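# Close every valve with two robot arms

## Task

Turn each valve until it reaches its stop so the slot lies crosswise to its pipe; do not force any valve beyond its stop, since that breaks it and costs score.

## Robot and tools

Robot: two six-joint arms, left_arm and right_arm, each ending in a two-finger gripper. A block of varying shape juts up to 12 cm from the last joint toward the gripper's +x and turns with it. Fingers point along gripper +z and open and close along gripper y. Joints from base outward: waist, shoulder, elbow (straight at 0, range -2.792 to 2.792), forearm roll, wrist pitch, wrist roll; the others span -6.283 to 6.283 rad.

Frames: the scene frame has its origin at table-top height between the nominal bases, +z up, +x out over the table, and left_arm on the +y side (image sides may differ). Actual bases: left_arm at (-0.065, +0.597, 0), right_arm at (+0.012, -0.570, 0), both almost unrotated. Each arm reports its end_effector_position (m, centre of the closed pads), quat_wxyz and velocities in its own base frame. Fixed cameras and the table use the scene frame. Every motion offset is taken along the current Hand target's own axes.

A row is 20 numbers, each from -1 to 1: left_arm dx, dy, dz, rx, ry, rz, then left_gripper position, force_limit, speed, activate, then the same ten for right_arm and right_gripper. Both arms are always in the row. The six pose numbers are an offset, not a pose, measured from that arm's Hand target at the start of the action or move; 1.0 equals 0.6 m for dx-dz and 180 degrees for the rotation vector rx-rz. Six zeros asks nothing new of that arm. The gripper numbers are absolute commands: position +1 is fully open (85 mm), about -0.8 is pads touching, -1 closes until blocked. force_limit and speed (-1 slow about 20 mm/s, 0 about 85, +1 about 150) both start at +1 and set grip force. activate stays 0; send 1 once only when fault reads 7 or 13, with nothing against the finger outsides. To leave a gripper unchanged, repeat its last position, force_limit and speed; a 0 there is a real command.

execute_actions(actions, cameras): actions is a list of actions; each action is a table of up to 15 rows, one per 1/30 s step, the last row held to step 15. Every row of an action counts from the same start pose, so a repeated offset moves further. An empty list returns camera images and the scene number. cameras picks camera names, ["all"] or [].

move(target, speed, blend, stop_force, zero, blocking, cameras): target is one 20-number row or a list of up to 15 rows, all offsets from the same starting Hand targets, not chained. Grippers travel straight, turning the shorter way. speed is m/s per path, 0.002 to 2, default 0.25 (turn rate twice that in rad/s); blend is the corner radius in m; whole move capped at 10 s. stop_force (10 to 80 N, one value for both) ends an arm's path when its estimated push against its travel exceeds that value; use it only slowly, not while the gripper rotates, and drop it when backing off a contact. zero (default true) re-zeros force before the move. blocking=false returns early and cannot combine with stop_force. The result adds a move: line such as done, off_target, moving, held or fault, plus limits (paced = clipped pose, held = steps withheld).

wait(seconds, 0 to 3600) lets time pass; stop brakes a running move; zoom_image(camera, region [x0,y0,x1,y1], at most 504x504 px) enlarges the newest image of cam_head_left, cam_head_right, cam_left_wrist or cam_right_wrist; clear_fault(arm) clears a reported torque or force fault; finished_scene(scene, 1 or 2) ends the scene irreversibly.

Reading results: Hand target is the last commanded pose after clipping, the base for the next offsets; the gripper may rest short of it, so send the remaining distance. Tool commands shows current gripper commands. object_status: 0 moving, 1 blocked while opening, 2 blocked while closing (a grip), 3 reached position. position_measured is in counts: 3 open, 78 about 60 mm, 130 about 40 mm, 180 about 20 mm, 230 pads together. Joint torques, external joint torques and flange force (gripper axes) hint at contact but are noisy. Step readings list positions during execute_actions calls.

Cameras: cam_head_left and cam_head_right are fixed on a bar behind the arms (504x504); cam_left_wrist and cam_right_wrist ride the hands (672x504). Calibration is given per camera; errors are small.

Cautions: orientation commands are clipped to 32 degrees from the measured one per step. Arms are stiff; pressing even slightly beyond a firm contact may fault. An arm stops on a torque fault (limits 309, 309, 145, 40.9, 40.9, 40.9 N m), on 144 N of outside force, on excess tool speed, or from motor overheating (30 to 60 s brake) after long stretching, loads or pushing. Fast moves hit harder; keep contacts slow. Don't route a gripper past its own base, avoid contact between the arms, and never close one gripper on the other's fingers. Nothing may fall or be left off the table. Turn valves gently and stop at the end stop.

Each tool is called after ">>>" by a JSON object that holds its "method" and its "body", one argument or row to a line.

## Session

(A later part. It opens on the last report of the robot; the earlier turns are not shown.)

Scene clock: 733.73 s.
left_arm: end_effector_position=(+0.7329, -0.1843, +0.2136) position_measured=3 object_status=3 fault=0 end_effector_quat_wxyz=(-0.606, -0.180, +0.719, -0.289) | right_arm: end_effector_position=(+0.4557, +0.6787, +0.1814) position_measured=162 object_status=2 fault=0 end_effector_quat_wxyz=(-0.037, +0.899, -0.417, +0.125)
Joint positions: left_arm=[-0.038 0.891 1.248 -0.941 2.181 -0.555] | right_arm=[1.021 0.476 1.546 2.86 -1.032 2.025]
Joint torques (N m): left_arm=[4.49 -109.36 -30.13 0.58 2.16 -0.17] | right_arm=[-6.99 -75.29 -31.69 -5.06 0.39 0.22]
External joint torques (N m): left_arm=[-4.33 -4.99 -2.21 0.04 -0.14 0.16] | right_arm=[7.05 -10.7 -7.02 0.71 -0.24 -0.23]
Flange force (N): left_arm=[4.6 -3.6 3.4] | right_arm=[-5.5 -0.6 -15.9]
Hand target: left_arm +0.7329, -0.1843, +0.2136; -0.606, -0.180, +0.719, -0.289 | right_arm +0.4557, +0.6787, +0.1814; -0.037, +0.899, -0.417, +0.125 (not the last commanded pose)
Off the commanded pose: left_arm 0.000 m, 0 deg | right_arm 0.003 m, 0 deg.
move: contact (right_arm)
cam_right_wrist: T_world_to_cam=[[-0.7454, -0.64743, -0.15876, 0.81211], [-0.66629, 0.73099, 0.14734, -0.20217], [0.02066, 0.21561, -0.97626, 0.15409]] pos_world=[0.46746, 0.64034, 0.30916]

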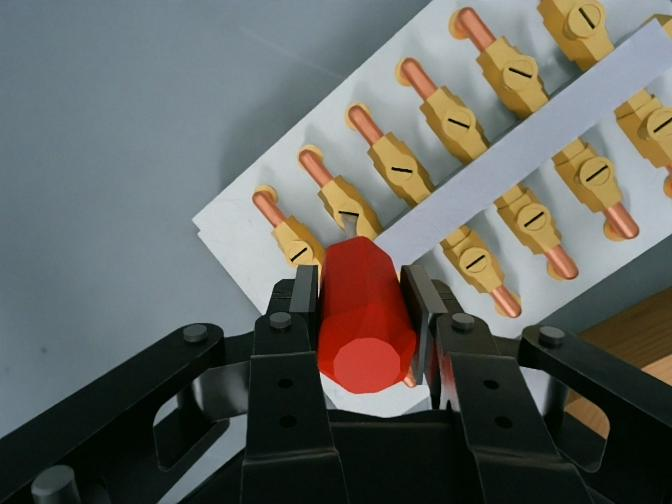

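>>> {"method": "move", "body": {
  "target": [
    [0,0,0,0,0,0,1,1,1,0,0,0,-0.0025,0,0,0,-1,0,-1,0],
    [0,0,0,0,0,0,1,1,1,0,0.0018,-0.0005,-0.0025,0,0,0,-1,0,-1,0]
  ],
  "speed": 0.05
}}

>>> {"method": "move", "body": {
  "target": [0,0,0,0,0,0,1,1,1,0,0,0,0.009,0,0,0,-1,0,-1,0],
  "speed": 0.01,
  "stop_force": 10,
  "cameras": ["cam_right_wrist"]
}}

>>> {"method": "zoom_image", "body": {
  "camera": "cam_right_wrist",
  "region": [332, 205, 368, 233]
}}

Scene clock: 738.17 s.
left_arm: end_effector_position=(+0.7329, -0.1843, +0.2136) position_measured=3 object_status=3 fault=0 end_effector_quat_wxyz=(-0.606, -0.180, +0.719, -0.289) | right_arm: end_effector_position=(+0.4561, +0.6782, +0.1831) position_measured=162 object_status=2 fault=0 end_effector_quat_wxyz=(-0.037, +0.899, -0.417, +0.125)
Joint positions: left_arm=[-0.038 0.891 1.248 -0.941 2.181 -0.555] | right_arm=[1.021 0.475 1.545 2.861 -1.035 2.023]
Joint torques (N m): left_arm=[4.51 -109.04 -30.23 0.55 2.15 -0.14] | right_arm=[-2.67 -90.29 -38.91 -4.63 -0.42 0.23]
External joint torques (N m): left_arm=[-4.35 -5.63 -2.17 0.08 -0.13 0.13] | right_arm=[2.56 3.69 -0.25 0.22 0.59 -0.25]
Flange force (N): left_arm=[5.4 -3.1 4.1] | right_arm=[-5.2 -3.8 2.8]
Hand target: left_arm +0.7329, -0.1843, +0.2136; -0.606, -0.180, +0.719, -0.289 | right_arm +0.4562, +0.6781, +0.1832; -0.037, +0.899, -0.417, +0.125
Off the commanded pose: left_arm 0.000 m, 0 deg | right_arm 0.000 m, 0 deg.
move: done

Scene clock: 739.07 s.
left_arm: end_effector_position=(+0.7329, -0.1843, +0.2136) position_measured=3 object_status=3 fault=0 end_effector_quat_wxyz=(-0.606, -0.180, +0.719, -0.289) | right_arm: end_effector_position=(+0.4570, +0.6781, +0.1803) position_measured=162 object_status=2 fault=0 end_effector_quat_wxyz=(-0.038, +0.899, -0.417, +0.125)
Joint positions: left_arm=[-0.038 0.891 1.248 -0.941 2.181 -0.555] | right_arm=[1.02 0.477 1.546 2.86 -1.03 2.023]
Joint torques (N m): left_arm=[4.28 -109.43 -30.18 0.55 2.17 -0.14] | right_arm=[-7.63 -73.81 -30.74 -5.12 0.29 0.3]
External joint torques (N m): left_arm=[-4.14 -4.68 -2.09 0.07 -0.15 0.13] | right_arm=[7.82 -13.32 -8.37 0.72 -0.13 -0.32]
Flange force (N): left_arm=[4.3 -3.5 3.2] | right_arm=[-5.4 -0.2 -19.0]
Hand target: left_arm +0.7329, -0.1843, +0.2136; -0.606, -0.180, +0.719, -0.289 | right_arm +0.4570, +0.6781, +0.1803; -0.037, +0.899, -0.417, +0.125 (not the last commanded pose)
Off the commanded pose: left_arm 0.000 m, 0 deg | right_arm 0.002 m, 0 deg.
move: contact (right_arm)
cam_right_wrist: T_world_to_cam=[[-0.74538, -0.64741, -0.15897, 0.81255], [-0.66632, 0.73091, 0.14757, -0.2007], [0.02066, 0.21592, -0.97619, 0.1529]] pos_world=[0.46876, 0.63974, 0.30805]

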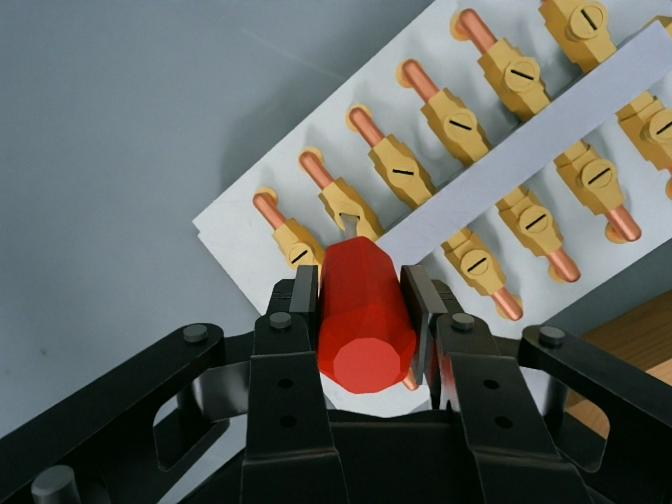

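Scaled by 14.000.

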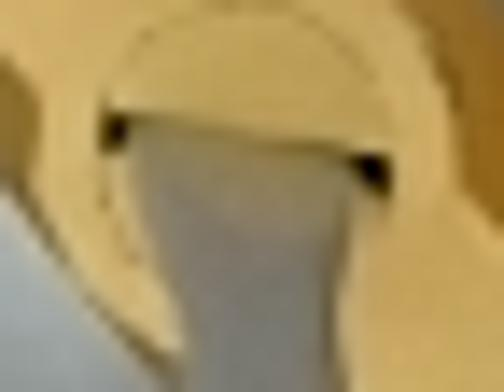

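>>> {"method": "move", "body": {
  "target": [
    [0,0,0,0,0,0,1,1,1,0,0,0,-0.0008,0,0,0,-1,0,-1,0],
    [0,0,0,0,0,0,1,1,1,0,-0.0003,0.0002,-0.0010,0,0,-0.10,-1,0,-1,0],
    [0,0,0,0,0,0,1,1,1,0,-0.0005,0.0004,-0.0012,0,0,-0.21,-1,0,-1,0]
  ],
  "speed": [0.02,0.12,0.12],
  "blend": [0.0,0.001,0],
  "cameras": ["cam_right_wrist"]
}}

>>> {"method": "zoom_image", "body": {
  "camera": "cam_right_wrist",
  "region": [332, 205, 368, 233]
}}

Scene clock: 761.13 s.
left_arm: end_effector_position=(+0.7329, -0.1843, +0.2136) position_measured=3 object_status=3 fault=0 end_effector_quat_wxyz=(-0.606, -0.180, +0.719, -0.289) | right_arm: end_effector_position=(+0.4564, +0.6782, +0.1809) position_measured=162 object_status=2 fault=0 end_effector_quat_wxyz=(+0.005, +0.986, -0.103, +0.131)
Joint positions: left_arm=[-0.038 0.891 1.248 -0.941 2.181 -0.555] | right_arm=[1.02 0.476 1.546 2.86 -1.031 1.364]
Joint torques (N m): left_arm=[4.5 -109.18 -30.28 0.58 2.14 -0.12] | right_arm=[-8.06 -75.36 -29.9 -4.93 -0.85 0.22]
External joint torques (N m): left_arm=[-4.37 -5.37 -2.11 0.05 -0.11 0.11] | right_arm=[8.01 -11.23 -9.01 0.56 1.05 -0.22]
Flange force (N): left_arm=[5.1 -3.3 3.9] | right_arm=[-3.9 -6.8 -16.0]
Hand target: left_arm +0.7329, -0.1843, +0.2136; -0.606, -0.180, +0.719, -0.289 | right_arm +0.4564, +0.6782, +0.1809; +0.005, +0.986, -0.103, +0.131
Off the commanded pose: left_arm 0.000 m, 0 deg | right_arm 0.000 m, 0 deg.
move: done
cam_right_wrist: T_world_to_cam=[[-0.21003, -0.97769, -0.00398, 0.76389], [-0.97416, 0.20892, 0.08582, 0.30443], [-0.08307, 0.0219, -0.9963, 0.336]] pos_world=[0.48491, 0.67588, 0.31168]

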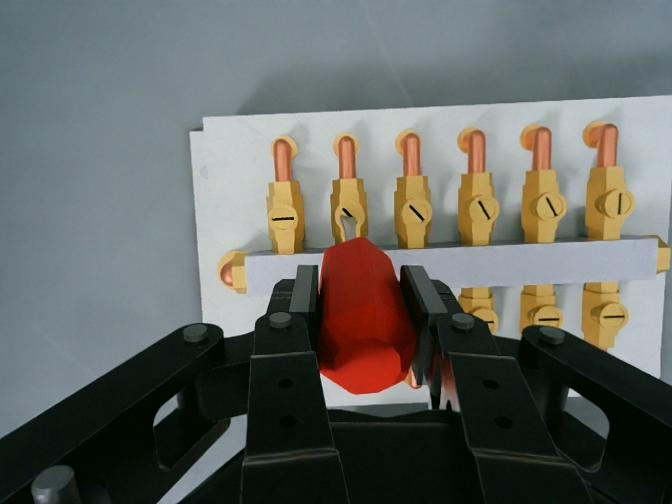

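Scaled by 14.000.

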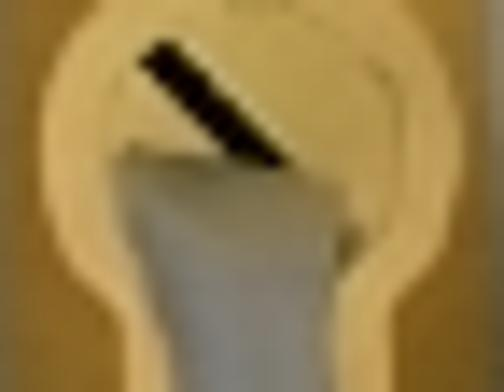

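>>> {"method": "move", "body": {
  "target": [
    [0,0,0,0,0,0,1,1,1,0,0,0,-0.003,0,0,0,-1,0,-1,0],
    [0,0,0,0,0,0,1,1,1,0,0.0007,0,-0.002,0,0,0.21,-1,0,-1,0]
  ],
  "speed": [0.02,0.15],
  "blend": [0.0,0],
  "cameras": ["cam_right_wrist"]
}}

>>> {"method": "zoom_image", "body": {
  "camera": "cam_right_wrist",
  "region": [332, 205, 368, 233]
}}

Scene clock: 769.00 s.
left_arm: end_effector_position=(+0.7329, -0.1843, +0.2136) position_measured=3 object_status=3 fault=0 end_effector_quat_wxyz=(-0.606, -0.180, +0.719, -0.289) | right_arm: end_effector_position=(+0.4566, +0.6782, +0.1822) position_measured=162 object_status=2 fault=0 end_effector_quat_wxyz=(-0.038, +0.899, -0.417, +0.125)
Joint positions: left_arm=[-0.038 0.891 1.248 -0.941 2.181 -0.555] | right_arm=[1.02 0.475 1.545 2.861 -1.033 2.023]
Joint torques (N m): left_arm=[4.64 -109.55 -30.23 0.58 2.15 -0.14] | right_arm=[-3.31 -90.18 -38.94 -4.73 -0.39 0.19]
External joint torques (N m): left_arm=[-4.5 -5 -2.17 0.03 -0.12 0.12] | right_arm=[2.82 3.96 -0.04 0.34 0.55 -0.21]
Flange force (N): left_arm=[4.6 -3.7 3.5] | right_arm=[-5.5 -3.6 3.0]
Hand target: left_arm +0.7329, -0.1843, +0.2136; -0.606, -0.180, +0.719, -0.289 | right_arm +0.4565, +0.6782, +0.1822; -0.037, +0.899, -0.417, +0.125
Off the commanded pose: left_arm 0.000 m, 0 deg | right_arm 0.000 m, 0 deg.
move: done
cam_right_wrist: T_world_to_cam=[[-0.74546, -0.64728, -0.15909, 0.81255], [-0.66622, 0.731, 0.1476, -0.20136], [0.02076, 0.21602, -0.97617, 0.15465]] pos_world=[0.46836, 0.63974, 0.30995]

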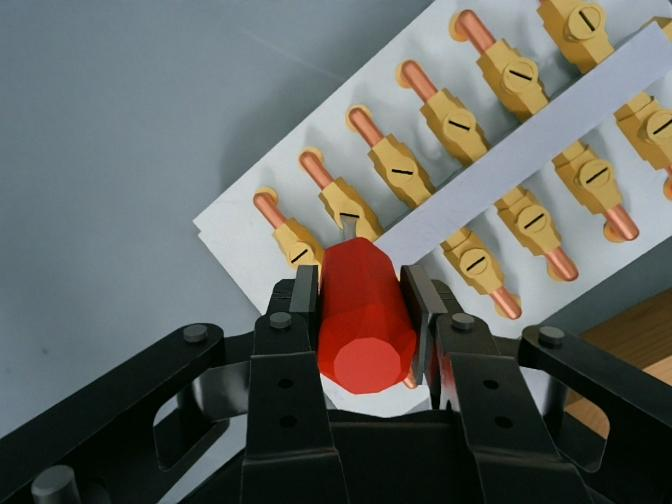

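Scaled by 14.000.

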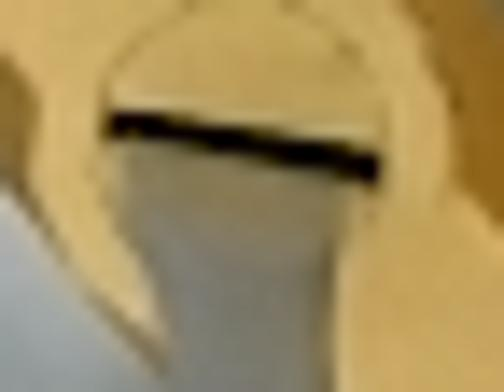

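>>> {"method": "move", "body": {
  "target": [
    [0,0,0,0,0,0,1,1,1,0,0.0,0,-0.0017,0,0,0,-1,0,-1,0],
    [0,0,0,0,0,0,1,1,1,0,0.0018,0.0002,-0.0017,0,0,0,-1,0,-1,0]
  ],
  "speed": [0.02,0.05],
  "cameras": ["cam_right_wrist"]
}}

>>> {"method": "zoom_image", "body": {
  "camera": "cam_right_wrist",
  "region": [332, 205, 368, 233]
}}

Scene clock: 774.37 s.
left_arm: end_effector_position=(+0.7329, -0.1843, +0.2136) position_measured=3 object_status=3 fault=0 end_effector_quat_wxyz=(-0.606, -0.180, +0.719, -0.289) | right_arm: end_effector_position=(+0.4569, +0.6774, +0.1835) position_measured=162 object_status=2 fault=0 end_effector_quat_wxyz=(-0.038, +0.899, -0.417, +0.125)
Joint positions: left_arm=[-0.038 0.891 1.248 -0.941 2.181 -0.555] | right_arm=[1.019 0.474 1.545 2.861 -1.034 2.022]
Joint torques (N m): left_arm=[4.38 -109.27 -30.16 0.56 2.15 -0.16] | right_arm=[-3.31 -89.74 -38.58 -4.58 -0.42 0.23]
External joint torques (N m): left_arm=[-4.25 -4.89 -2.12 0.06 -0.13 0.15] | right_arm=[3.53 3.35 -0.32 0.2 0.58 -0.24]
Flange force (N): left_arm=[4.5 -3.4 3.4] | right_arm=[-6.1 -3.2 2.2]
Hand target: left_arm +0.7329, -0.1843, +0.2136; -0.606, -0.180, +0.719, -0.289 | right_arm +0.4568, +0.6773, +0.1834; -0.037, +0.899, -0.417, +0.125
Off the commanded pose: left_arm 0.000 m, 0 deg | right_arm 0.000 m, 0 deg.
move: done
cam_right_wrist: T_world_to_cam=[[-0.74531, -0.64745, -0.15912, 0.81257], [-0.66639, 0.73085, 0.14756, -0.20066], [0.02076, 0.21602, -0.97617, 0.15607]] pos_world=[0.46866, 0.63904, 0.31125]

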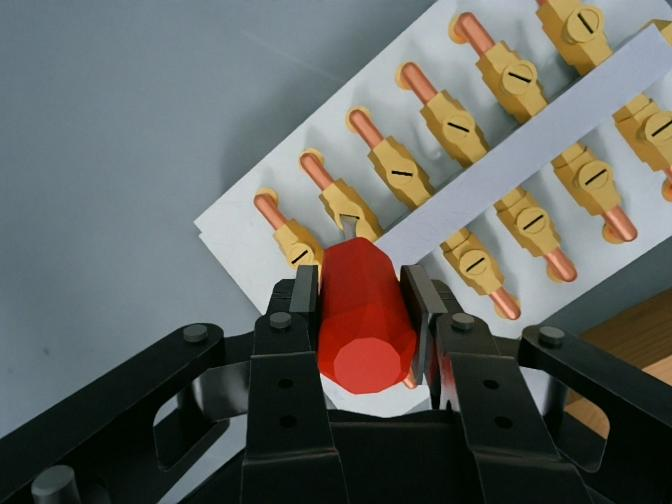

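Scaled by 14.000.

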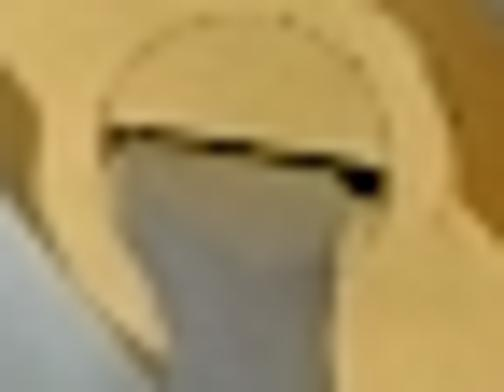

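>>> {"method": "move", "body": {
  "target": [
    [0,0,0,0,0,0,1,1,1,0,0.0008,0,0,0,0,0,-1,0,-1,0],
    [0,0,0,0,0,0,1,1,1,0,0.0008,0,0.008,0,0,0,-1,0,-1,0]
  ],
  "speed": [0.01,0.012],
  "stop_force": 10,
  "cameras": ["cam_right_wrist"]
}}

>>> {"method": "zoom_image", "body": {
  "camera": "cam_right_wrist",
  "region": [332, 205, 368, 233]
}}

Scene clock: 778.43 s.
left_arm: end_effector_position=(+0.7329, -0.1843, +0.2136) position_measured=3 object_status=3 fault=0 end_effector_quat_wxyz=(-0.606, -0.180, +0.719, -0.289) | right_arm: end_effector_position=(+0.4577, +0.6770, +0.1813) position_measured=162 object_status=2 fault=0 end_effector_quat_wxyz=(-0.038, +0.899, -0.417, +0.125)
Joint positions: left_arm=[-0.038 0.891 1.248 -0.941 2.181 -0.555] | right_arm=[1.018 0.475 1.547 2.861 -1.03 2.021]
Joint torques (N m): left_arm=[4.41 -109.37 -30.2 0.54 2.16 -0.11] | right_arm=[-6.74 -74.55 -31.16 -4.9 0.28 0.23]
External joint torques (N m): left_arm=[-4.28 -4.43 -1.97 0.08 -0.15 0.1] | right_arm=[6.71 -11.61 -7.76 0.51 -0.11 -0.25]
Flange force (N): left_arm=[4.0 -3.6 3.3] | right_arm=[-4.9 -1.2 -16.8]
Hand target: left_arm +0.7329, -0.1843, +0.2136; -0.606, -0.180, +0.719, -0.289 | right_arm +0.4577, +0.6770, +0.1812; -0.038, +0.899, -0.417, +0.125 (not the last commanded pose)
Off the commanded pose: left_arm 0.000 m, 0 deg | right_arm 0.003 m, 0 deg.
move: contact (right_arm); path passed 1 of 2 targets
cam_right_wrist: T_world_to_cam=[[-0.74532, -0.64744, -0.15911, 0.81247], [-0.66639, 0.73077, 0.14798, -0.1995], [0.02046, 0.21632, -0.97611, 0.15384]] pos_world=[0.46946, 0.63854, 0.30895]

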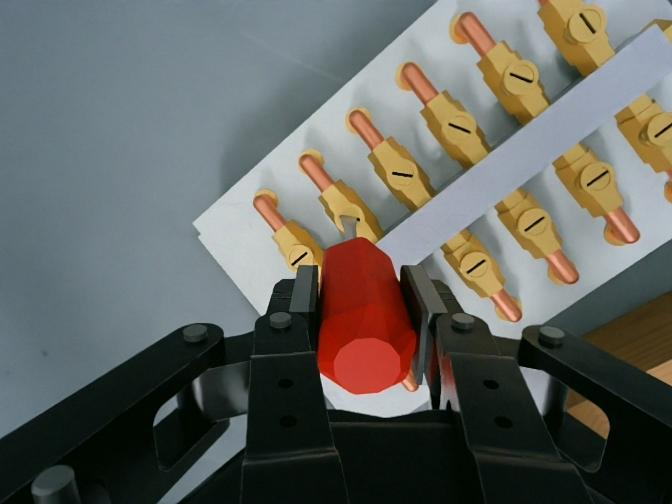

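Scaled by 14.000.

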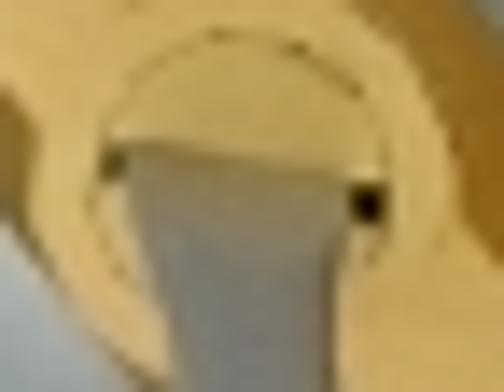

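>>> {"method": "move", "body": {
  "target": [
    [0,0,0,0,0,0,1,1,1,0,0,0,-0.0025,0,0,0,-1,0,-1,0],
    [0,0,0,0,0,0,1,1,1,0,-0.0003,-0.0002,-0.0025,0,0,-0.009,-1,0,-1,0]
  ],
  "speed": [0.01,0.03]
}}

>>> {"method": "move", "body": {
  "target": [0,0,0,0,0,0,1,1,1,0,0,0,0.008,0,0,0,-1,0,-1,0],
  "speed": 0.012,
  "stop_force": 10,
  "cameras": ["cam_right_wrist"]
}}

>>> {"method": "zoom_image", "body": {
  "camera": "cam_right_wrist",
  "region": [332, 205, 368, 233]
}}

Scene clock: 787.40 s.
left_arm: end_effector_position=(+0.7329, -0.1843, +0.2136) position_measured=3 object_status=3 fault=0 end_effector_quat_wxyz=(-0.606, -0.180, +0.719, -0.289) | right_arm: end_effector_position=(+0.4573, +0.6772, +0.1827) position_measured=162 object_status=2 fault=0 end_effector_quat_wxyz=(-0.036, +0.905, -0.404, +0.126)
Joint positions: left_arm=[-0.038 0.891 1.248 -0.941 2.181 -0.555] | right_arm=[1.019 0.474 1.546 2.861 -1.033 1.993]
Joint torques (N m): left_arm=[4.38 -109.29 -30.25 0.54 2.15 -0.12] | right_arm=[-2.86 -90.04 -39.01 -4.69 -0.4 0.23]
External joint torques (N m): left_arm=[-4.24 -4.61 -1.95 0.08 -0.13 0.11] | right_arm=[2.51 4.06 0.16 0.31 0.56 -0.24]
Flange force (N): left_arm=[4.3 -3.4 3.5] | right_arm=[-5.0 -3.6 3.4]
Hand target: left_arm +0.7329, -0.1843, +0.2136; -0.606, -0.180, +0.719, -0.289 | right_arm +0.4573, +0.6772, +0.1827; -0.036, +0.905, -0.404, +0.126
Off the commanded pose: left_arm 0.000 m, 0 deg | right_arm 0.000 m, 0 deg.
move: done

Scene clock: 788.33 s.
left_arm: end_effector_position=(+0.7329, -0.1843, +0.2136) position_measured=3 object_status=3 fault=0 end_effector_quat_wxyz=(-0.606, -0.180, +0.719, -0.289) | right_arm: end_effector_position=(+0.4581, +0.6772, +0.1795) position_measured=162 object_status=2 fault=0 end_effector_quat_wxyz=(-0.036, +0.905, -0.404, +0.126)
Joint positions: left_arm=[-0.038 0.891 1.248 -0.941 2.181 -0.555] | right_arm=[1.018 0.477 1.548 2.861 -1.027 1.993]
Joint torques (N m): left_arm=[4.35 -109.27 -30.16 0.56 2.18 -0.16] | right_arm=[-7.51 -76.1 -31.75 -5.15 -0.07 0.33]
External joint torques (N m): left_arm=[-4.15 -5.85 -2.39 0.07 -0.14 0.14] | right_arm=[7.55 -10.35 -7.05 0.78 0.23 -0.34]
Flange force (N): left_arm=[5.6 -3.2 3.7] | right_arm=[-6.1 -0.9 -15.2]
Hand target: left_arm +0.7329, -0.1843, +0.2136; -0.606, -0.180, +0.719, -0.289 | right_arm +0.4581, +0.6772, +0.1795; -0.036, +0.905, -0.404, +0.126 (not the last commanded pose)
Off the commanded pose: left_arm 0.000 m, 0 deg | right_arm 0.001 m, 0 deg.
move: contact (right_arm)
cam_right_wrist: T_world_to_cam=[[-0.72745, -0.6687, -0.1538, 0.818], [-0.68602, 0.71327, 0.14359, -0.17746], [0.01368, 0.20996, -0.97761, 0.15966]] pos_world=[0.47114, 0.64005, 0.30738]

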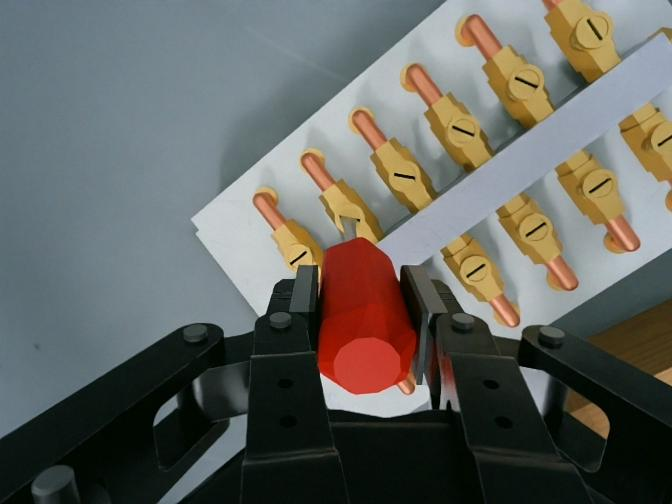

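Scaled by 14.000.

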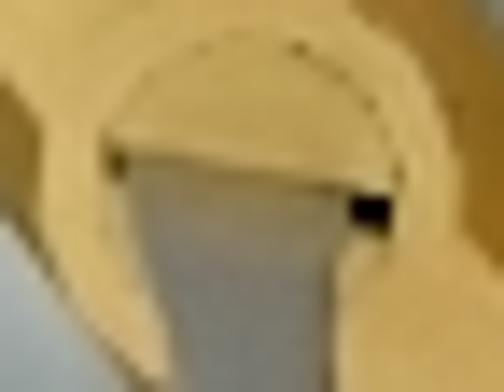

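>>> {"method": "move", "body": {
  "target": [
    [0,0,0,0,0,0,1,1,1,0,0,0,-0.0004,0,0,0,-1,0,-1,0],
    [0,0,0,0,0,0,1,1,1,0,-0.0003,0.0002,-0.0004,0,0,-0.10,-1,0,-1,0],
    [0,0,0,0,0,0,1,1,1,0,-0.0005,0.0004,-0.0004,0,0,-0.20,-1,0,-1,0]
  ],
  "speed": [0.02,0.12,0.12],
  "blend": [0.0,0.001,0],
  "cameras": ["cam_right_wrist"]
}}

>>> {"method": "zoom_image", "body": {
  "camera": "cam_right_wrist",
  "region": [332, 205, 368, 233]
}}

Scene clock: 795.20 s.
left_arm: end_effector_position=(+0.7329, -0.1843, +0.2136) position_measured=3 object_status=3 fault=0 end_effector_quat_wxyz=(-0.606, -0.180, +0.719, -0.289) | right_arm: end_effector_position=(+0.4577, +0.6773, +0.1796) position_measured=162 object_status=2 fault=0 end_effector_quat_wxyz=(+0.005, +0.986, -0.105, +0.131)
Joint positions: left_arm=[-0.038 0.891 1.248 -0.941 2.181 -0.555] | right_arm=[1.018 0.477 1.548 2.86 -1.028 1.365]
Joint torques (N m): left_arm=[4.47 -109.05 -30.32 0.57 2.13 -0.13] | right_arm=[-6.62 -80.3 -32 -5.81 -1.8 -0.49]
External joint torques (N m): left_arm=[-4.31 -5.46 -2.07 0.06 -0.11 0.12] | right_arm=[6.48 -5.92 -6.9 1.44 2.01 0.49]
Flange force (N): left_arm=[5.2 -3.1 4.1] | right_arm=[-3.9 -8.2 -8.5]
Hand target: left_arm +0.7329, -0.1843, +0.2136; -0.606, -0.180, +0.719, -0.289 | right_arm +0.4577, +0.6773, +0.1796; +0.005, +0.986, -0.105, +0.131
Off the commanded pose: left_arm 0.000 m, 0 deg | right_arm 0.000 m, 0 deg.
move: done
cam_right_wrist: T_world_to_cam=[[-0.21263, -0.97712, -0.00539, 0.76439], [-0.97361, 0.2114, 0.08597, 0.30404], [-0.08286, 0.02352, -0.99628, 0.33363]] pos_world=[0.4862, 0.67478, 0.31037]

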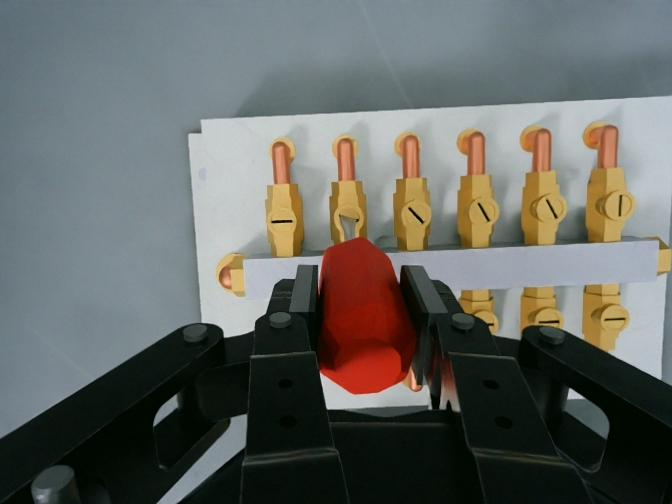

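Scaled by 14.000.

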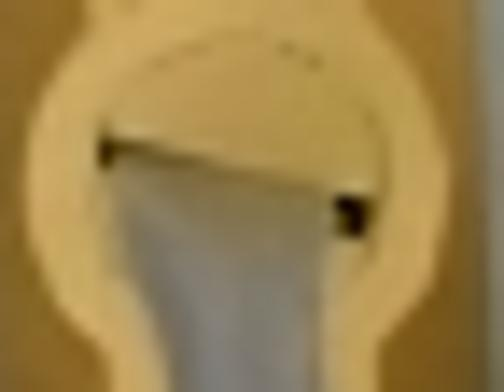

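>>> {"method": "move", "body": {
  "target": [
    [0,0,0,0,0,0,1,1,1,0,-0.0002,0.0002,0.0002,0,0,-0.065,-1,0,-1,0],
    [0,0,0,0,0,0,1,1,1,0,-0.0002,0.0002,0.0003,0,0,-0.085,-1,0,-1,0]
  ],
  "speed": [0.1,0.05],
  "blend": [0.0,0],
  "cameras": ["cam_right_wrist"]
}}

>>> {"method": "zoom_image", "body": {
  "camera": "cam_right_wrist",
  "region": [332, 205, 368, 233]
}}

Scene clock: 801.13 s.
left_arm: end_effector_position=(+0.7329, -0.1843, +0.2136) position_measured=3 object_status=3 fault=0 end_effector_quat_wxyz=(-0.606, -0.180, +0.719, -0.289) | right_arm: end_effector_position=(+0.4576, +0.6772, +0.1794) position_measured=162 object_status=2 fault=0 end_effector_quat_wxyz=(+0.022, +0.991, +0.027, +0.129)
Joint positions: left_arm=[-0.038 0.891 1.248 -0.941 2.181 -0.555] | right_arm=[1.018 0.477 1.549 2.86 -1.027 1.099]
Joint torques (N m): left_arm=[4.65 -109.32 -30.12 0.56 2.13 -0.16] | right_arm=[-10.14 -64.57 -23.71 -6.12 -1.5 -0.52]
External joint torques (N m): left_arm=[-4.51 -5.08 -2.25 0.06 -0.1 0.15] | right_arm=[10.24 -21.65 -15.04 1.78 1.72 0.52]
Flange force (N): left_arm=[4.7 -3.8 3.4] | right_arm=[-2.8 -7.3 -28.2]
Hand target: left_arm +0.7329, -0.1843, +0.2136; -0.606, -0.180, +0.719, -0.289 | right_arm +0.4576, +0.6772, +0.1794; +0.022, +0.991, +0.027, +0.129
Off the commanded pose: left_arm 0.000 m, 0 deg | right_arm 0.000 m, 0 deg.
move: done
cam_right_wrist: T_world_to_cam=[[0.04355, -0.99704, 0.06339, 0.64816], [-0.99524, -0.03776, 0.08985, 0.48189], [-0.08719, -0.067, -0.99394, 0.39633]] pos_world=[0.48593, 0.69099, 0.30955]

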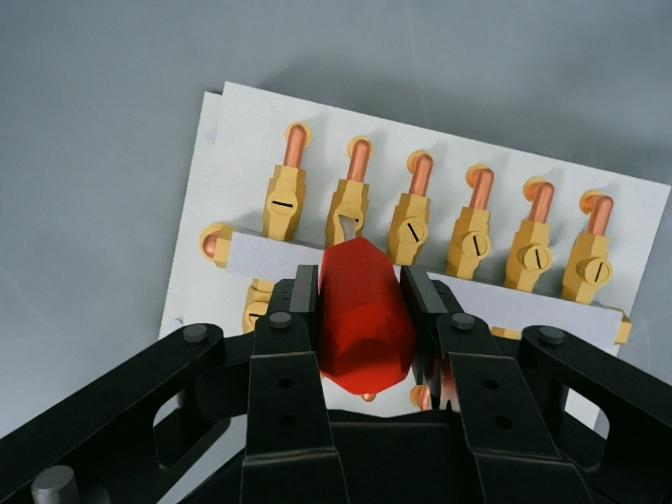

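Scaled by 14.000.

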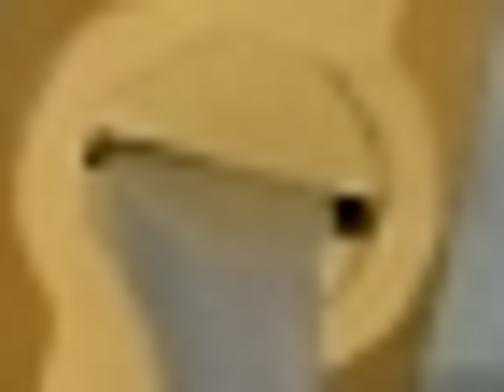

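>>> {"method": "move", "body": {
  "target": [
    [0,0,0,0,0,0,1,1,1,0,0,0,-0.0005,0,0,-0.007,-1,0,-1,0]
  ],
  "speed": 0.05
}}

>>> {"method": "move", "body": {
  "target": [
    [0,0,0,0,0,0,1,1,1,0,0,0,0,0,0,-0.007,-1,0,-1,0]
  ],
  "speed": 0.05,
  "cameras": ["cam_right_wrist"]
}}

>>> {"method": "zoom_image", "body": {
  "camera": "cam_right_wrist",
  "region": [332, 205, 368, 233]
}}

Scene clock: 805.67 s.
left_arm: end_effector_position=(+0.7329, -0.1843, +0.2136) position_measured=3 object_status=3 fault=0 end_effector_quat_wxyz=(-0.606, -0.180, +0.719, -0.289) | right_arm: end_effector_position=(+0.4576, +0.6771, +0.1795) position_measured=162 object_status=2 fault=0 end_effector_quat_wxyz=(+0.023, +0.991, +0.038, +0.129)
Joint positions: left_arm=[-0.038 0.891 1.248 -0.941 2.181 -0.555] | right_arm=[1.018 0.477 1.549 2.86 -1.028 1.076]
Joint torques (N m): left_arm=[4.45 -109.39 -30.2 0.56 2.13 -0.16] | right_arm=[-9.07 -72.43 -26.97 -6.13 -1.69 -0.43]
External joint torques (N m): left_arm=[-4.29 -4.63 -2.02 0.06 -0.11 0.15] | right_arm=[9.04 -15.53 -12.56 1.7 1.93 0.44]
Flange force (N): left_arm=[4.2 -3.5 3.4] | right_arm=[-1.4 -9.3 -20.9]
Hand target: left_arm +0.7329, -0.1843, +0.2136; -0.606, -0.180, +0.719, -0.289 | right_arm +0.4575, +0.6772, +0.1797; +0.023, +0.991, +0.038, +0.129
Off the commanded pose: left_arm 0.000 m, 0 deg | right_arm 0.000 m, 0 deg.
move: done

Scene clock: 806.20 s.
left_arm: end_effector_position=(+0.7329, -0.1843, +0.2136) position_measured=3 object_status=3 fault=0 end_effector_quat_wxyz=(-0.606, -0.180, +0.719, -0.289) | right_arm: end_effector_position=(+0.4575, +0.6772, +0.1797) position_measured=162 object_status=2 fault=0 end_effector_quat_wxyz=(+0.025, +0.990, +0.049, +0.128)
Joint positions: left_arm=[-0.038 0.891 1.248 -0.941 2.181 -0.555] | right_arm=[1.018 0.476 1.549 2.86 -1.028 1.054]
Joint torques (N m): left_arm=[4.66 -109.4 -30.25 0.56 2.16 -0.11] | right_arm=[-7.09 -77.25 -30.44 -6.01 -1.48 -0.65]
External joint torques (N m): left_arm=[-4.51 -4.52 -1.93 0.07 -0.15 0.09] | right_arm=[7.34 -10.18 -8.83 1.62 1.71 0.66]
Flange force (N): left_arm=[4.1 -3.6 3.6] | right_arm=[-1.9 -8.2 -13.9]
Hand target: left_arm +0.7329, -0.1843, +0.2136; -0.606, -0.180, +0.719, -0.289 | right_arm +0.4575, +0.6772, +0.1797; +0.025, +0.990, +0.049, +0.128
Off the commanded pose: left_arm 0.000 m, 0 deg | right_arm 0.000 m, 0 deg.
move: done
cam_right_wrist: T_world_to_cam=[[0.08587, -0.99351, 0.07462, 0.62431], [-0.99262, -0.07888, 0.09206, 0.50813], [-0.08558, -0.08197, -0.99295, 0.40581]] pos_world=[0.4855, 0.6936, 0.30959]

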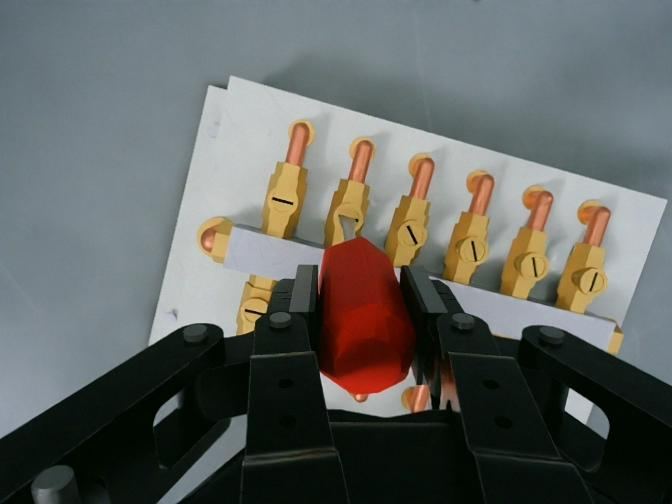

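Scaled by 14.000.

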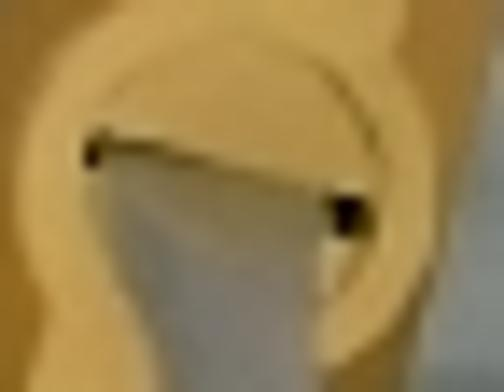

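>>> {"method": "move", "body": {
  "target": [
    [0,0,0,0,0,0,1,1,1,0,0,0,0,0,0,-0.006,-1,0,-1,0]
  ],
  "speed": 0.05
}}

>>> {"method": "move", "body": {
  "target": [
    [0,0,0,0,0,0,1,1,1,0,0,0,0,0,0,-0.005,-1,0,-1,0]
  ],
  "speed": 0.05,
  "cameras": ["cam_right_wrist"]
}}

>>> {"method": "zoom_image", "body": {
  "camera": "cam_right_wrist",
  "region": [332, 205, 368, 233]
}}

Scene clock: 810.10 s.
left_arm: end_effector_position=(+0.7329, -0.1843, +0.2136) position_measured=3 object_status=3 fault=0 end_effector_quat_wxyz=(-0.606, -0.180, +0.719, -0.289) | right_arm: end_effector_position=(+0.4575, +0.6772, +0.1797) position_measured=162 object_status=2 fault=0 end_effector_quat_wxyz=(+0.026, +0.990, +0.058, +0.128)
Joint positions: left_arm=[-0.038 0.891 1.248 -0.941 2.181 -0.555] | right_arm=[1.018 0.476 1.548 2.861 -1.028 1.036]
Joint torques (N m): left_arm=[4.51 -109.29 -30.27 0.52 2.14 -0.11] | right_arm=[-5.23 -77.71 -30.61 -5.8 -1.55 -1.03]
External joint torques (N m): left_arm=[-4.38 -5.15 -2.07 0.1 -0.11 0.1] | right_arm=[4.87 -9.16 -8.57 1.4 1.78 1.04]
Flange force (N): left_arm=[4.9 -3.3 3.8] | right_arm=[0.4 -7.3 -12.0]
Hand target: left_arm +0.7329, -0.1843, +0.2136; -0.606, -0.180, +0.719, -0.289 | right_arm +0.4575, +0.6772, +0.1797; +0.026, +0.990, +0.058, +0.128
Off the commanded pose: left_arm 0.000 m, 0 deg | right_arm 0.000 m, 0 deg.
move: done

Scene clock: 810.60 s.
left_arm: end_effector_position=(+0.7329, -0.1843, +0.2136) position_measured=3 object_status=3 fault=0 end_effector_quat_wxyz=(-0.606, -0.180, +0.719, -0.289) | right_arm: end_effector_position=(+0.4575, +0.6772, +0.1797) position_measured=162 object_status=2 fault=0 end_effector_quat_wxyz=(+0.027, +0.989, +0.066, +0.128)
Joint positions: left_arm=[-0.038 0.891 1.248 -0.941 2.181 -0.555] | right_arm=[1.018 0.476 1.548 2.861 -1.028 1.02]
Joint torques (N m): left_arm=[4.36 -109.27 -30.23 0.59 2.13 -0.16] | right_arm=[-3.4 -82.08 -33.14 -5.4 -1.22 -1.1]
External joint torques (N m): left_arm=[-4.21 -5.21 -2.12 0.04 -0.11 0.15] | right_arm=[3.69 -4.3 -5.79 1.05 1.46 1.1]
Flange force (N): left_arm=[4.9 -3.2 3.7] | right_arm=[0.6 -7.6 -6.2]
Hand target: left_arm +0.7329, -0.1843, +0.2136; -0.606, -0.180, +0.719, -0.289 | right_arm +0.4575, +0.6772, +0.1797; +0.027, +0.989, +0.066, +0.128
Off the commanded pose: left_arm 0.000 m, 0 deg | right_arm 0.000 m, 0 deg.
move: done
cam_right_wrist: T_world_to_cam=[[0.11907, -0.98939, 0.08323, 0.60483], [-0.98933, -0.11113, 0.09419, 0.52803], [-0.08395, -0.09355, -0.99207, 0.41278]] pos_world=[0.48504, 0.69571, 0.30943]

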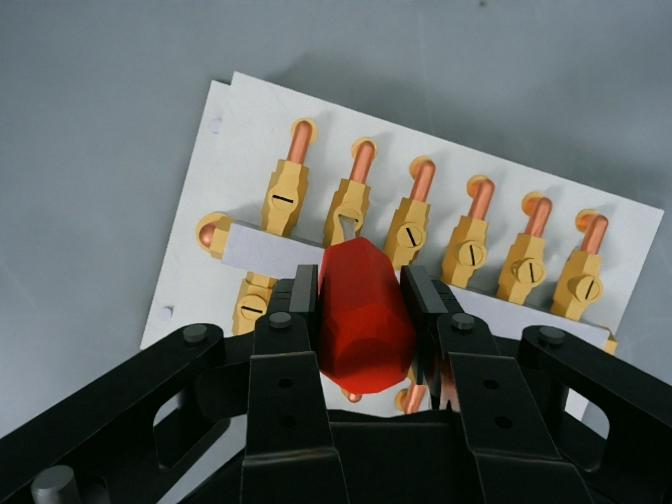

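Scaled by 14.000.

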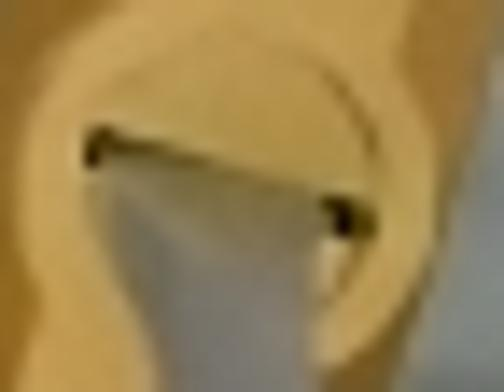

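>>> {"method": "move", "body": {
  "target": [
    [0,0,0,0,0,0,1,1,1,0,0,0,0,0,0,0.024,-1,0,-1,0],
    [0,0,0,0,0,0,1,1,1,0,0,0,-0.008,0,0,0.024,-1,0,-1,0],
    [0,0,0,0,0,0,1,1,1,0,0,0,-0.030,0,0,0.024,-1,0,-1,0],
    [0,0,0,0,0,0,1,1,1,0,-0.0190,0.0600,-0.030,0,0,0.271,-1,0,-1,0],
    [0,0,0,0,0,0,1,1,1,0,-0.0190,0.0600,-0.0097,0,0,0.271,-1,0,-1,0]
  ],
  "speed": [0.05,0.025,0.15,0.25,0.1],
  "blend": [0,0.001,0.003,0.003,0],
  "cameras": ["cam_right_wrist"]
}}

>>> {"method": "zoom_image", "body": {
  "camera": "cam_right_wrist",
  "region": [332, 205, 368, 233]
}}

Scene clock: 821.27 s.
left_arm: end_effector_position=(+0.7329, -0.1843, +0.2136) position_measured=3 object_status=3 fault=0 end_effector_quat_wxyz=(-0.606, -0.180, +0.719, -0.289) | right_arm: end_effector_position=(+0.4496, +0.6402, +0.1850) position_measured=162 object_status=2 fault=0 end_effector_quat_wxyz=(-0.028, +0.928, -0.348, +0.128)
Joint positions: left_arm=[-0.038 0.891 1.248 -0.941 2.181 -0.555] | right_arm=[1.001 0.42 1.624 2.859 -1.005 1.861]
Joint torques (N m): left_arm=[4.49 -109 -30.31 0.58 2.14 -0.1] | right_arm=[-3.11 -84.29 -38.56 -4.64 -0.49 0.29]
External joint torques (N m): left_arm=[-4.32 -5.3 -2 0.05 -0.12 0.09] | right_arm=[2.59 3.1 -0.17 0.29 0.68 -0.3]
Flange force (N): left_arm=[5.1 -3.1 4.1] | right_arm=[-4.2 -3.6 2.6]
Hand target: left_arm +0.7329, -0.1843, +0.2136; -0.606, -0.180, +0.719, -0.289 | right_arm +0.4496, +0.6402, +0.1850; -0.028, +0.928, -0.348, +0.128
Off the commanded pose: left_arm 0.000 m, 0 deg | right_arm 0.000 m, 0 deg.
move: done
cam_right_wrist: T_world_to_cam=[[-0.64379, -0.75436, -0.12832, 0.80038], [-0.76508, 0.63156, 0.12564, -0.06659], [-0.01374, 0.17906, -0.98374, 0.20626]] pos_world=[0.46717, 0.6089, 0.31398]

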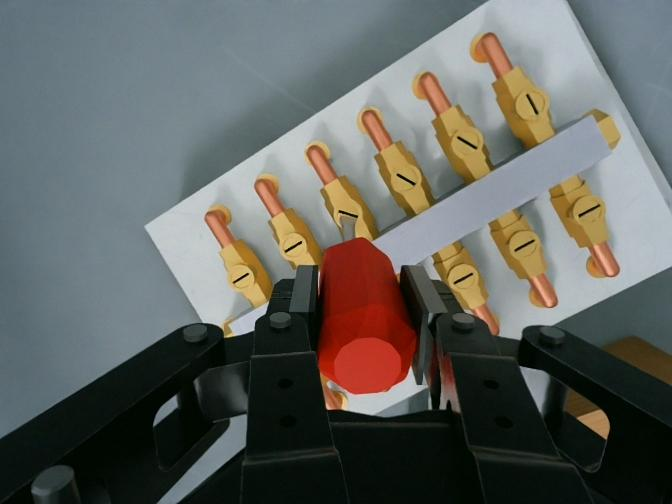

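Scaled by 14.000.

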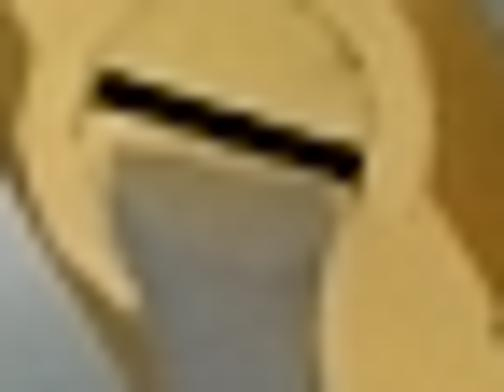

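>>> {"method": "move", "body": {
  "target": [0,0,0,0,0,0,1,1,1,0,0.002,0,0.003,0,0,0.038,-1,0,-1,0],
  "speed": 0.05,
  "cameras": ["cam_right_wrist"]
}}

>>> {"method": "zoom_image", "body": {
  "camera": "cam_right_wrist",
  "region": [332, 205, 368, 233]
}}

Scene clock: 826.63 s.
left_arm: end_effector_position=(+0.7329, -0.1843, +0.2136) position_measured=3 object_status=3 fault=0 end_effector_quat_wxyz=(-0.606, -0.180, +0.719, -0.289) | right_arm: end_effector_position=(+0.4509, +0.6394, +0.1835) position_measured=162 object_status=2 fault=0 end_effector_quat_wxyz=(-0.036, +0.906, -0.403, +0.126)
Joint positions: left_arm=[-0.038 0.891 1.248 -0.941 2.181 -0.555] | right_arm=[0.999 0.421 1.625 2.858 -1.002 1.979]
Joint torques (N m): left_arm=[4.39 -109.35 -30.21 0.54 2.17 -0.15] | right_arm=[-3.38 -84.45 -38.47 -4.59 -0.36 0.23]
External joint torques (N m): left_arm=[-4.22 -5.61 -2.25 0.08 -0.13 0.14] | right_arm=[3.52 3.03 -0.3 0.23 0.54 -0.24]
Flange force (N): left_arm=[5.3 -3.2 3.8] | right_arm=[-5.9 -3.0 2.0]
Hand target: left_arm +0.7329, -0.1843, +0.2136; -0.606, -0.180, +0.719, -0.289 | right_arm +0.4509, +0.6394, +0.1835; -0.036, +0.906, -0.403, +0.126
Off the commanded pose: left_arm 0.000 m, 0 deg | right_arm 0.000 m, 0 deg.
move: done
cam_right_wrist: T_world_to_cam=[[-0.72545, -0.67104, -0.15307, 0.78851], [-0.68815, 0.71132, 0.14309, -0.15369], [0.01286, 0.20914, -0.9778, 0.17262]] pos_world=[0.46404, 0.60234, 0.31148]

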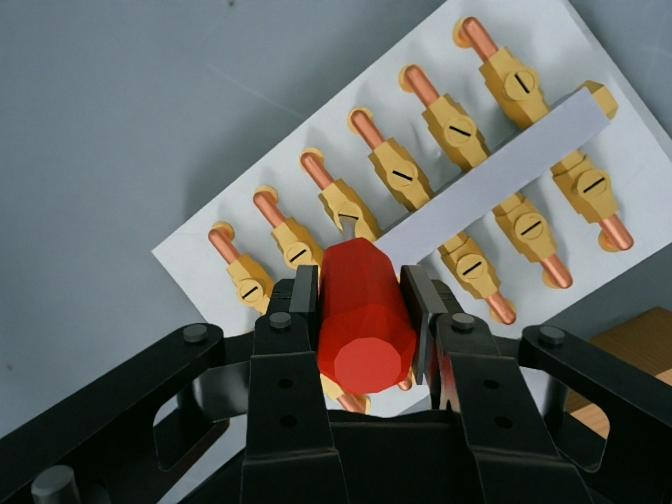

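Scaled by 14.000.

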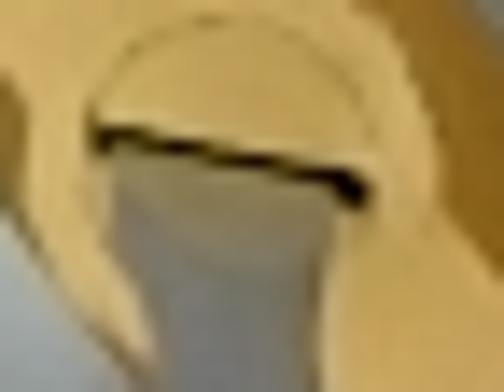

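>>> {"method": "move", "body": {
  "target": [0,0,0,0,0,0,1,1,1,0,0.0009,0.0003,0,0,0,0.012,-1,0,-1,0],
  "speed": 0.05
}}

>>> {"method": "move", "body": {
  "target": [0,0,0,0,0,0,1,1,1,0,0,0,0.010,0,0,0,-1,0,-1,0],
  "speed": 0.012,
  "stop_force": 10,
  "cameras": ["cam_right_wrist"]
}}

>>> {"method": "zoom_image", "body": {
  "camera": "cam_right_wrist",
  "region": [332, 205, 368, 233]
}}

Scene clock: 831.53 s.
left_arm: end_effector_position=(+0.7329, -0.1843, +0.2136) position_measured=3 object_status=3 fault=0 end_effector_quat_wxyz=(-0.606, -0.180, +0.719, -0.289) | right_arm: end_effector_position=(+0.4511, +0.6388, +0.1836) position_measured=162 object_status=2 fault=0 end_effector_quat_wxyz=(-0.038, +0.898, -0.420, +0.125)
Joint positions: left_arm=[-0.038 0.891 1.248 -0.941 2.181 -0.555] | right_arm=[0.999 0.421 1.626 2.858 -1.002 2.016]
Joint torques (N m): left_arm=[4.62 -109.24 -30.39 0.57 2.16 -0.12] | right_arm=[-3.13 -84.26 -38.37 -4.63 -0.38 0.22]
External joint torques (N m): left_arm=[-4.43 -5.42 -2.03 0.06 -0.14 0.11] | right_arm=[3.08 2.8 -0.35 0.28 0.55 -0.23]
Flange force (N): left_arm=[5.2 -3.1 4.3] | right_arm=[-5.4 -2.8 1.9]
Hand target: left_arm +0.7329, -0.1843, +0.2136; -0.606, -0.180, +0.719, -0.289 | right_arm +0.4511, +0.6388, +0.1836; -0.038, +0.898, -0.420, +0.125
Off the commanded pose: left_arm 0.000 m, 0 deg | right_arm 0.000 m, 0 deg.
move: done

Scene clock: 832.43 s.
left_arm: end_effector_position=(+0.7329, -0.1843, +0.2136) position_measured=3 object_status=3 fault=0 end_effector_quat_wxyz=(-0.606, -0.180, +0.719, -0.289) | right_arm: end_effector_position=(+0.4521, +0.6388, +0.1802) position_measured=162 object_status=2 fault=0 end_effector_quat_wxyz=(-0.038, +0.898, -0.420, +0.125)
Joint positions: left_arm=[-0.038 0.891 1.248 -0.941 2.181 -0.555] | right_arm=[0.998 0.424 1.628 2.857 -0.996 2.017]
Joint torques (N m): left_arm=[4.46 -109.15 -30.2 0.54 2.16 -0.14] | right_arm=[-6.47 -72.23 -30.84 -4.75 -0.82 0.33]
External joint torques (N m): left_arm=[-4.31 -5.21 -2.16 0.08 -0.14 0.12] | right_arm=[6.21 -8.73 -7.47 0.45 0.98 -0.34]
Flange force (N): left_arm=[4.9 -3.4 3.7] | right_arm=[-5.7 -3.0 -13.0]
Hand target: left_arm +0.7329, -0.1843, +0.2136; -0.606, -0.180, +0.719, -0.289 | right_arm +0.4521, +0.6388, +0.1802; -0.038, +0.898, -0.420, +0.125 (not the last commanded pose)
Off the commanded pose: left_arm 0.000 m, 0 deg | right_arm 0.002 m, 0 deg.
move: contact (right_arm)
cam_right_wrist: T_world_to_cam=[[-0.74911, -0.64264, -0.1608, 0.78244], [-0.66207, 0.73443, 0.14922, -0.17967], [0.0222, 0.21824, -0.97564, 0.1591]] pos_world=[0.46365, 0.60006, 0.30785]

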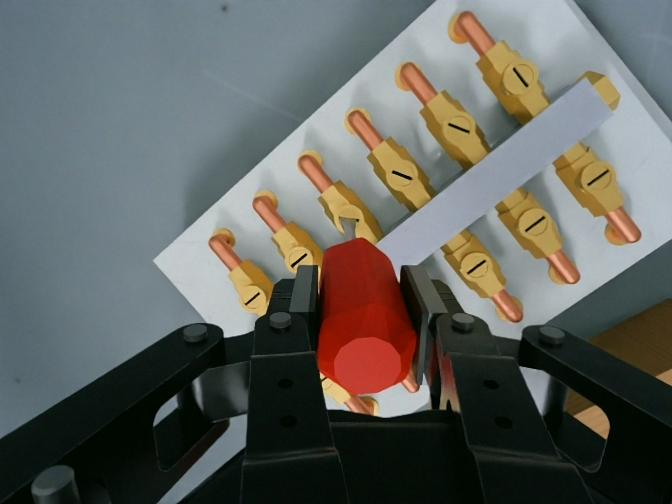

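Scaled by 14.000.

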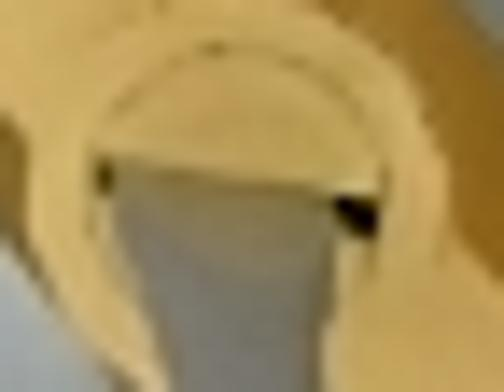

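>>> {"method": "move", "body": {
  "target": [
    [0,0,0,0,0,0,1,1,1,0,0,0,-0.0004,0,0,0,-1,0,-1,0],
    [0,0,0,0,0,0,1,1,1,0,-0.0003,0.0002,-0.0004,0,0,-0.10,-1,0,-1,0],
    [0,0,0,0,0,0,1,1,1,0,-0.0005,0.0004,-0.0003,0,0,-0.20,-1,0,-1,0]
  ],
  "speed": [0.02,0.12,0.12],
  "blend": [0.0,0.001,0],
  "cameras": ["cam_right_wrist"]
}}

>>> {"method": "zoom_image", "body": {
  "camera": "cam_right_wrist",
  "region": [332, 205, 368, 233]
}}

Scene clock: 838.67 s.
left_arm: end_effector_position=(+0.7329, -0.1843, +0.2136) position_measured=3 object_status=3 fault=0 end_effector_quat_wxyz=(-0.606, -0.180, +0.719, -0.289) | right_arm: end_effector_position=(+0.4517, +0.6389, +0.1803) position_measured=162 object_status=2 fault=0 end_effector_quat_wxyz=(+0.002, +0.984, -0.122, +0.131)
Joint positions: left_arm=[-0.038 0.891 1.248 -0.941 2.181 -0.555] | right_arm=[0.998 0.424 1.629 2.857 -0.996 1.389]
Joint torques (N m): left_arm=[4.58 -109.34 -30.19 0.57 2.16 -0.11] | right_arm=[-7.33 -74.3 -29.51 -5.5 -2.75 -0.13]
External joint torques (N m): left_arm=[-4.45 -4.7 -2.07 0.05 -0.14 0.1] | right_arm=[7.4 -7.27 -9.1 1.18 2.96 0.12]
Flange force (N): left_arm=[4.3 -3.7 3.4] | right_arm=[-3.9 -10.2 -10.2]
Hand target: left_arm +0.7329, -0.1843, +0.2136; -0.606, -0.180, +0.719, -0.289 | right_arm +0.4517, +0.6389, +0.1802; +0.002, +0.984, -0.122, +0.131
Off the commanded pose: left_arm 0.000 m, 0 deg | right_arm 0.000 m, 0 deg.
move: done
cam_right_wrist: T_world_to_cam=[[-0.2451, -0.96939, -0.01455, 0.73694], [-0.96615, 0.24298, 0.08668, 0.28256], [-0.08049, 0.0353, -0.99613, 0.32606]] pos_world=[0.47987, 0.63421, 0.31103]

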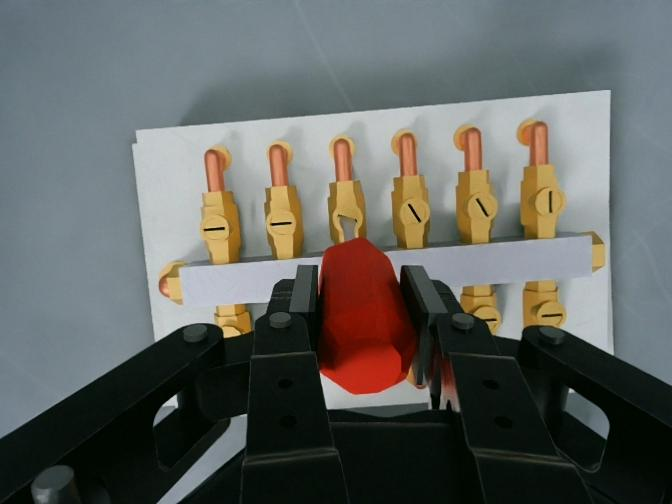

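Scaled by 14.000.

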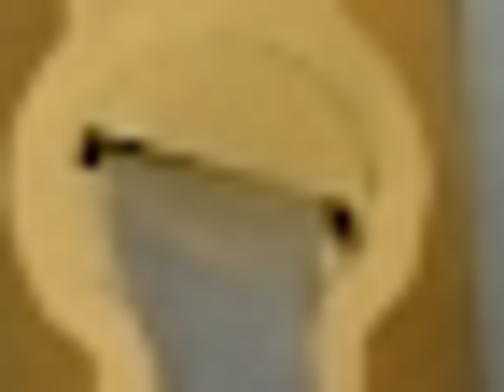

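>>> {"method": "move", "body": {
  "target": [
    [0,0,0,0,0,0,1,1,1,0,-0.0002,0.0002,0.0,0,0,-0.09,-1,0,-1,0],
    [0,0,0,0,0,0,1,1,1,0,-0.0002,0.0002,0.0,0,0,-0.104,-1,0,-1,0]
  ],
  "speed": [0.1,0.05],
  "blend": [0.0,0],
  "cameras": ["cam_right_wrist"]
}}

>>> {"method": "zoom_image", "body": {
  "camera": "cam_right_wrist",
  "region": [332, 205, 368, 233]
}}

Scene clock: 843.97 s.
left_arm: end_effector_position=(+0.7329, -0.1843, +0.2136) position_measured=3 object_status=3 fault=0 end_effector_quat_wxyz=(-0.606, -0.180, +0.719, -0.289) | right_arm: end_effector_position=(+0.4515, +0.6388, +0.1802) position_measured=162 object_status=2 fault=0 end_effector_quat_wxyz=(+0.023, +0.991, +0.040, +0.129)
Joint positions: left_arm=[-0.038 0.891 1.248 -0.941 2.181 -0.555] | right_arm=[0.998 0.424 1.629 2.857 -0.996 1.062]
Joint torques (N m): left_arm=[4.52 -109.08 -30.37 0.55 2.13 -0.12] | right_arm=[-9.17 -68.79 -26.42 -5.94 -2.87 -0.14]
External joint torques (N m): left_arm=[-4.32 -5.53 -2.01 0.08 -0.1 0.11] | right_arm=[9.4 -12.71 -12.21 1.63 3.11 0.15]
Flange force (N): left_arm=[5.3 -2.9 4.3] | right_arm=[-1.3 -11.2 -17.4]
Hand target: left_arm +0.7329, -0.1843, +0.2136; -0.606, -0.180, +0.719, -0.289 | right_arm +0.4515, +0.6388, +0.1802; +0.023, +0.991, +0.040, +0.129
Off the commanded pose: left_arm 0.000 m, 0 deg | right_arm 0.000 m, 0 deg.
move: done
cam_right_wrist: T_world_to_cam=[[0.06785, -0.99527, 0.06956, 0.59688], [-0.99397, -0.06141, 0.09088, 0.48872], [-0.08618, -0.07531, -0.99343, 0.39873]] pos_world=[0.47963, 0.65409, 0.31017]

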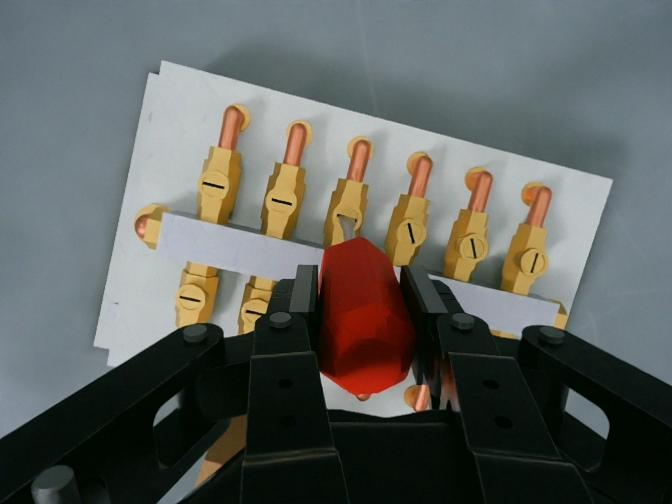

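Scaled by 14.000.

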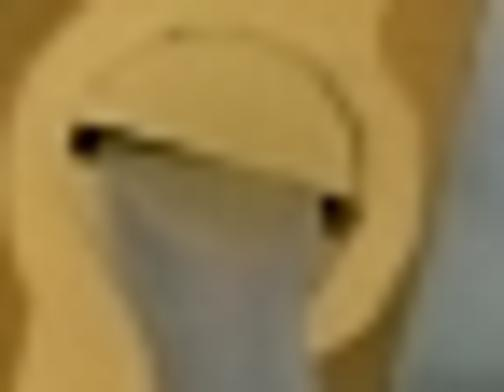

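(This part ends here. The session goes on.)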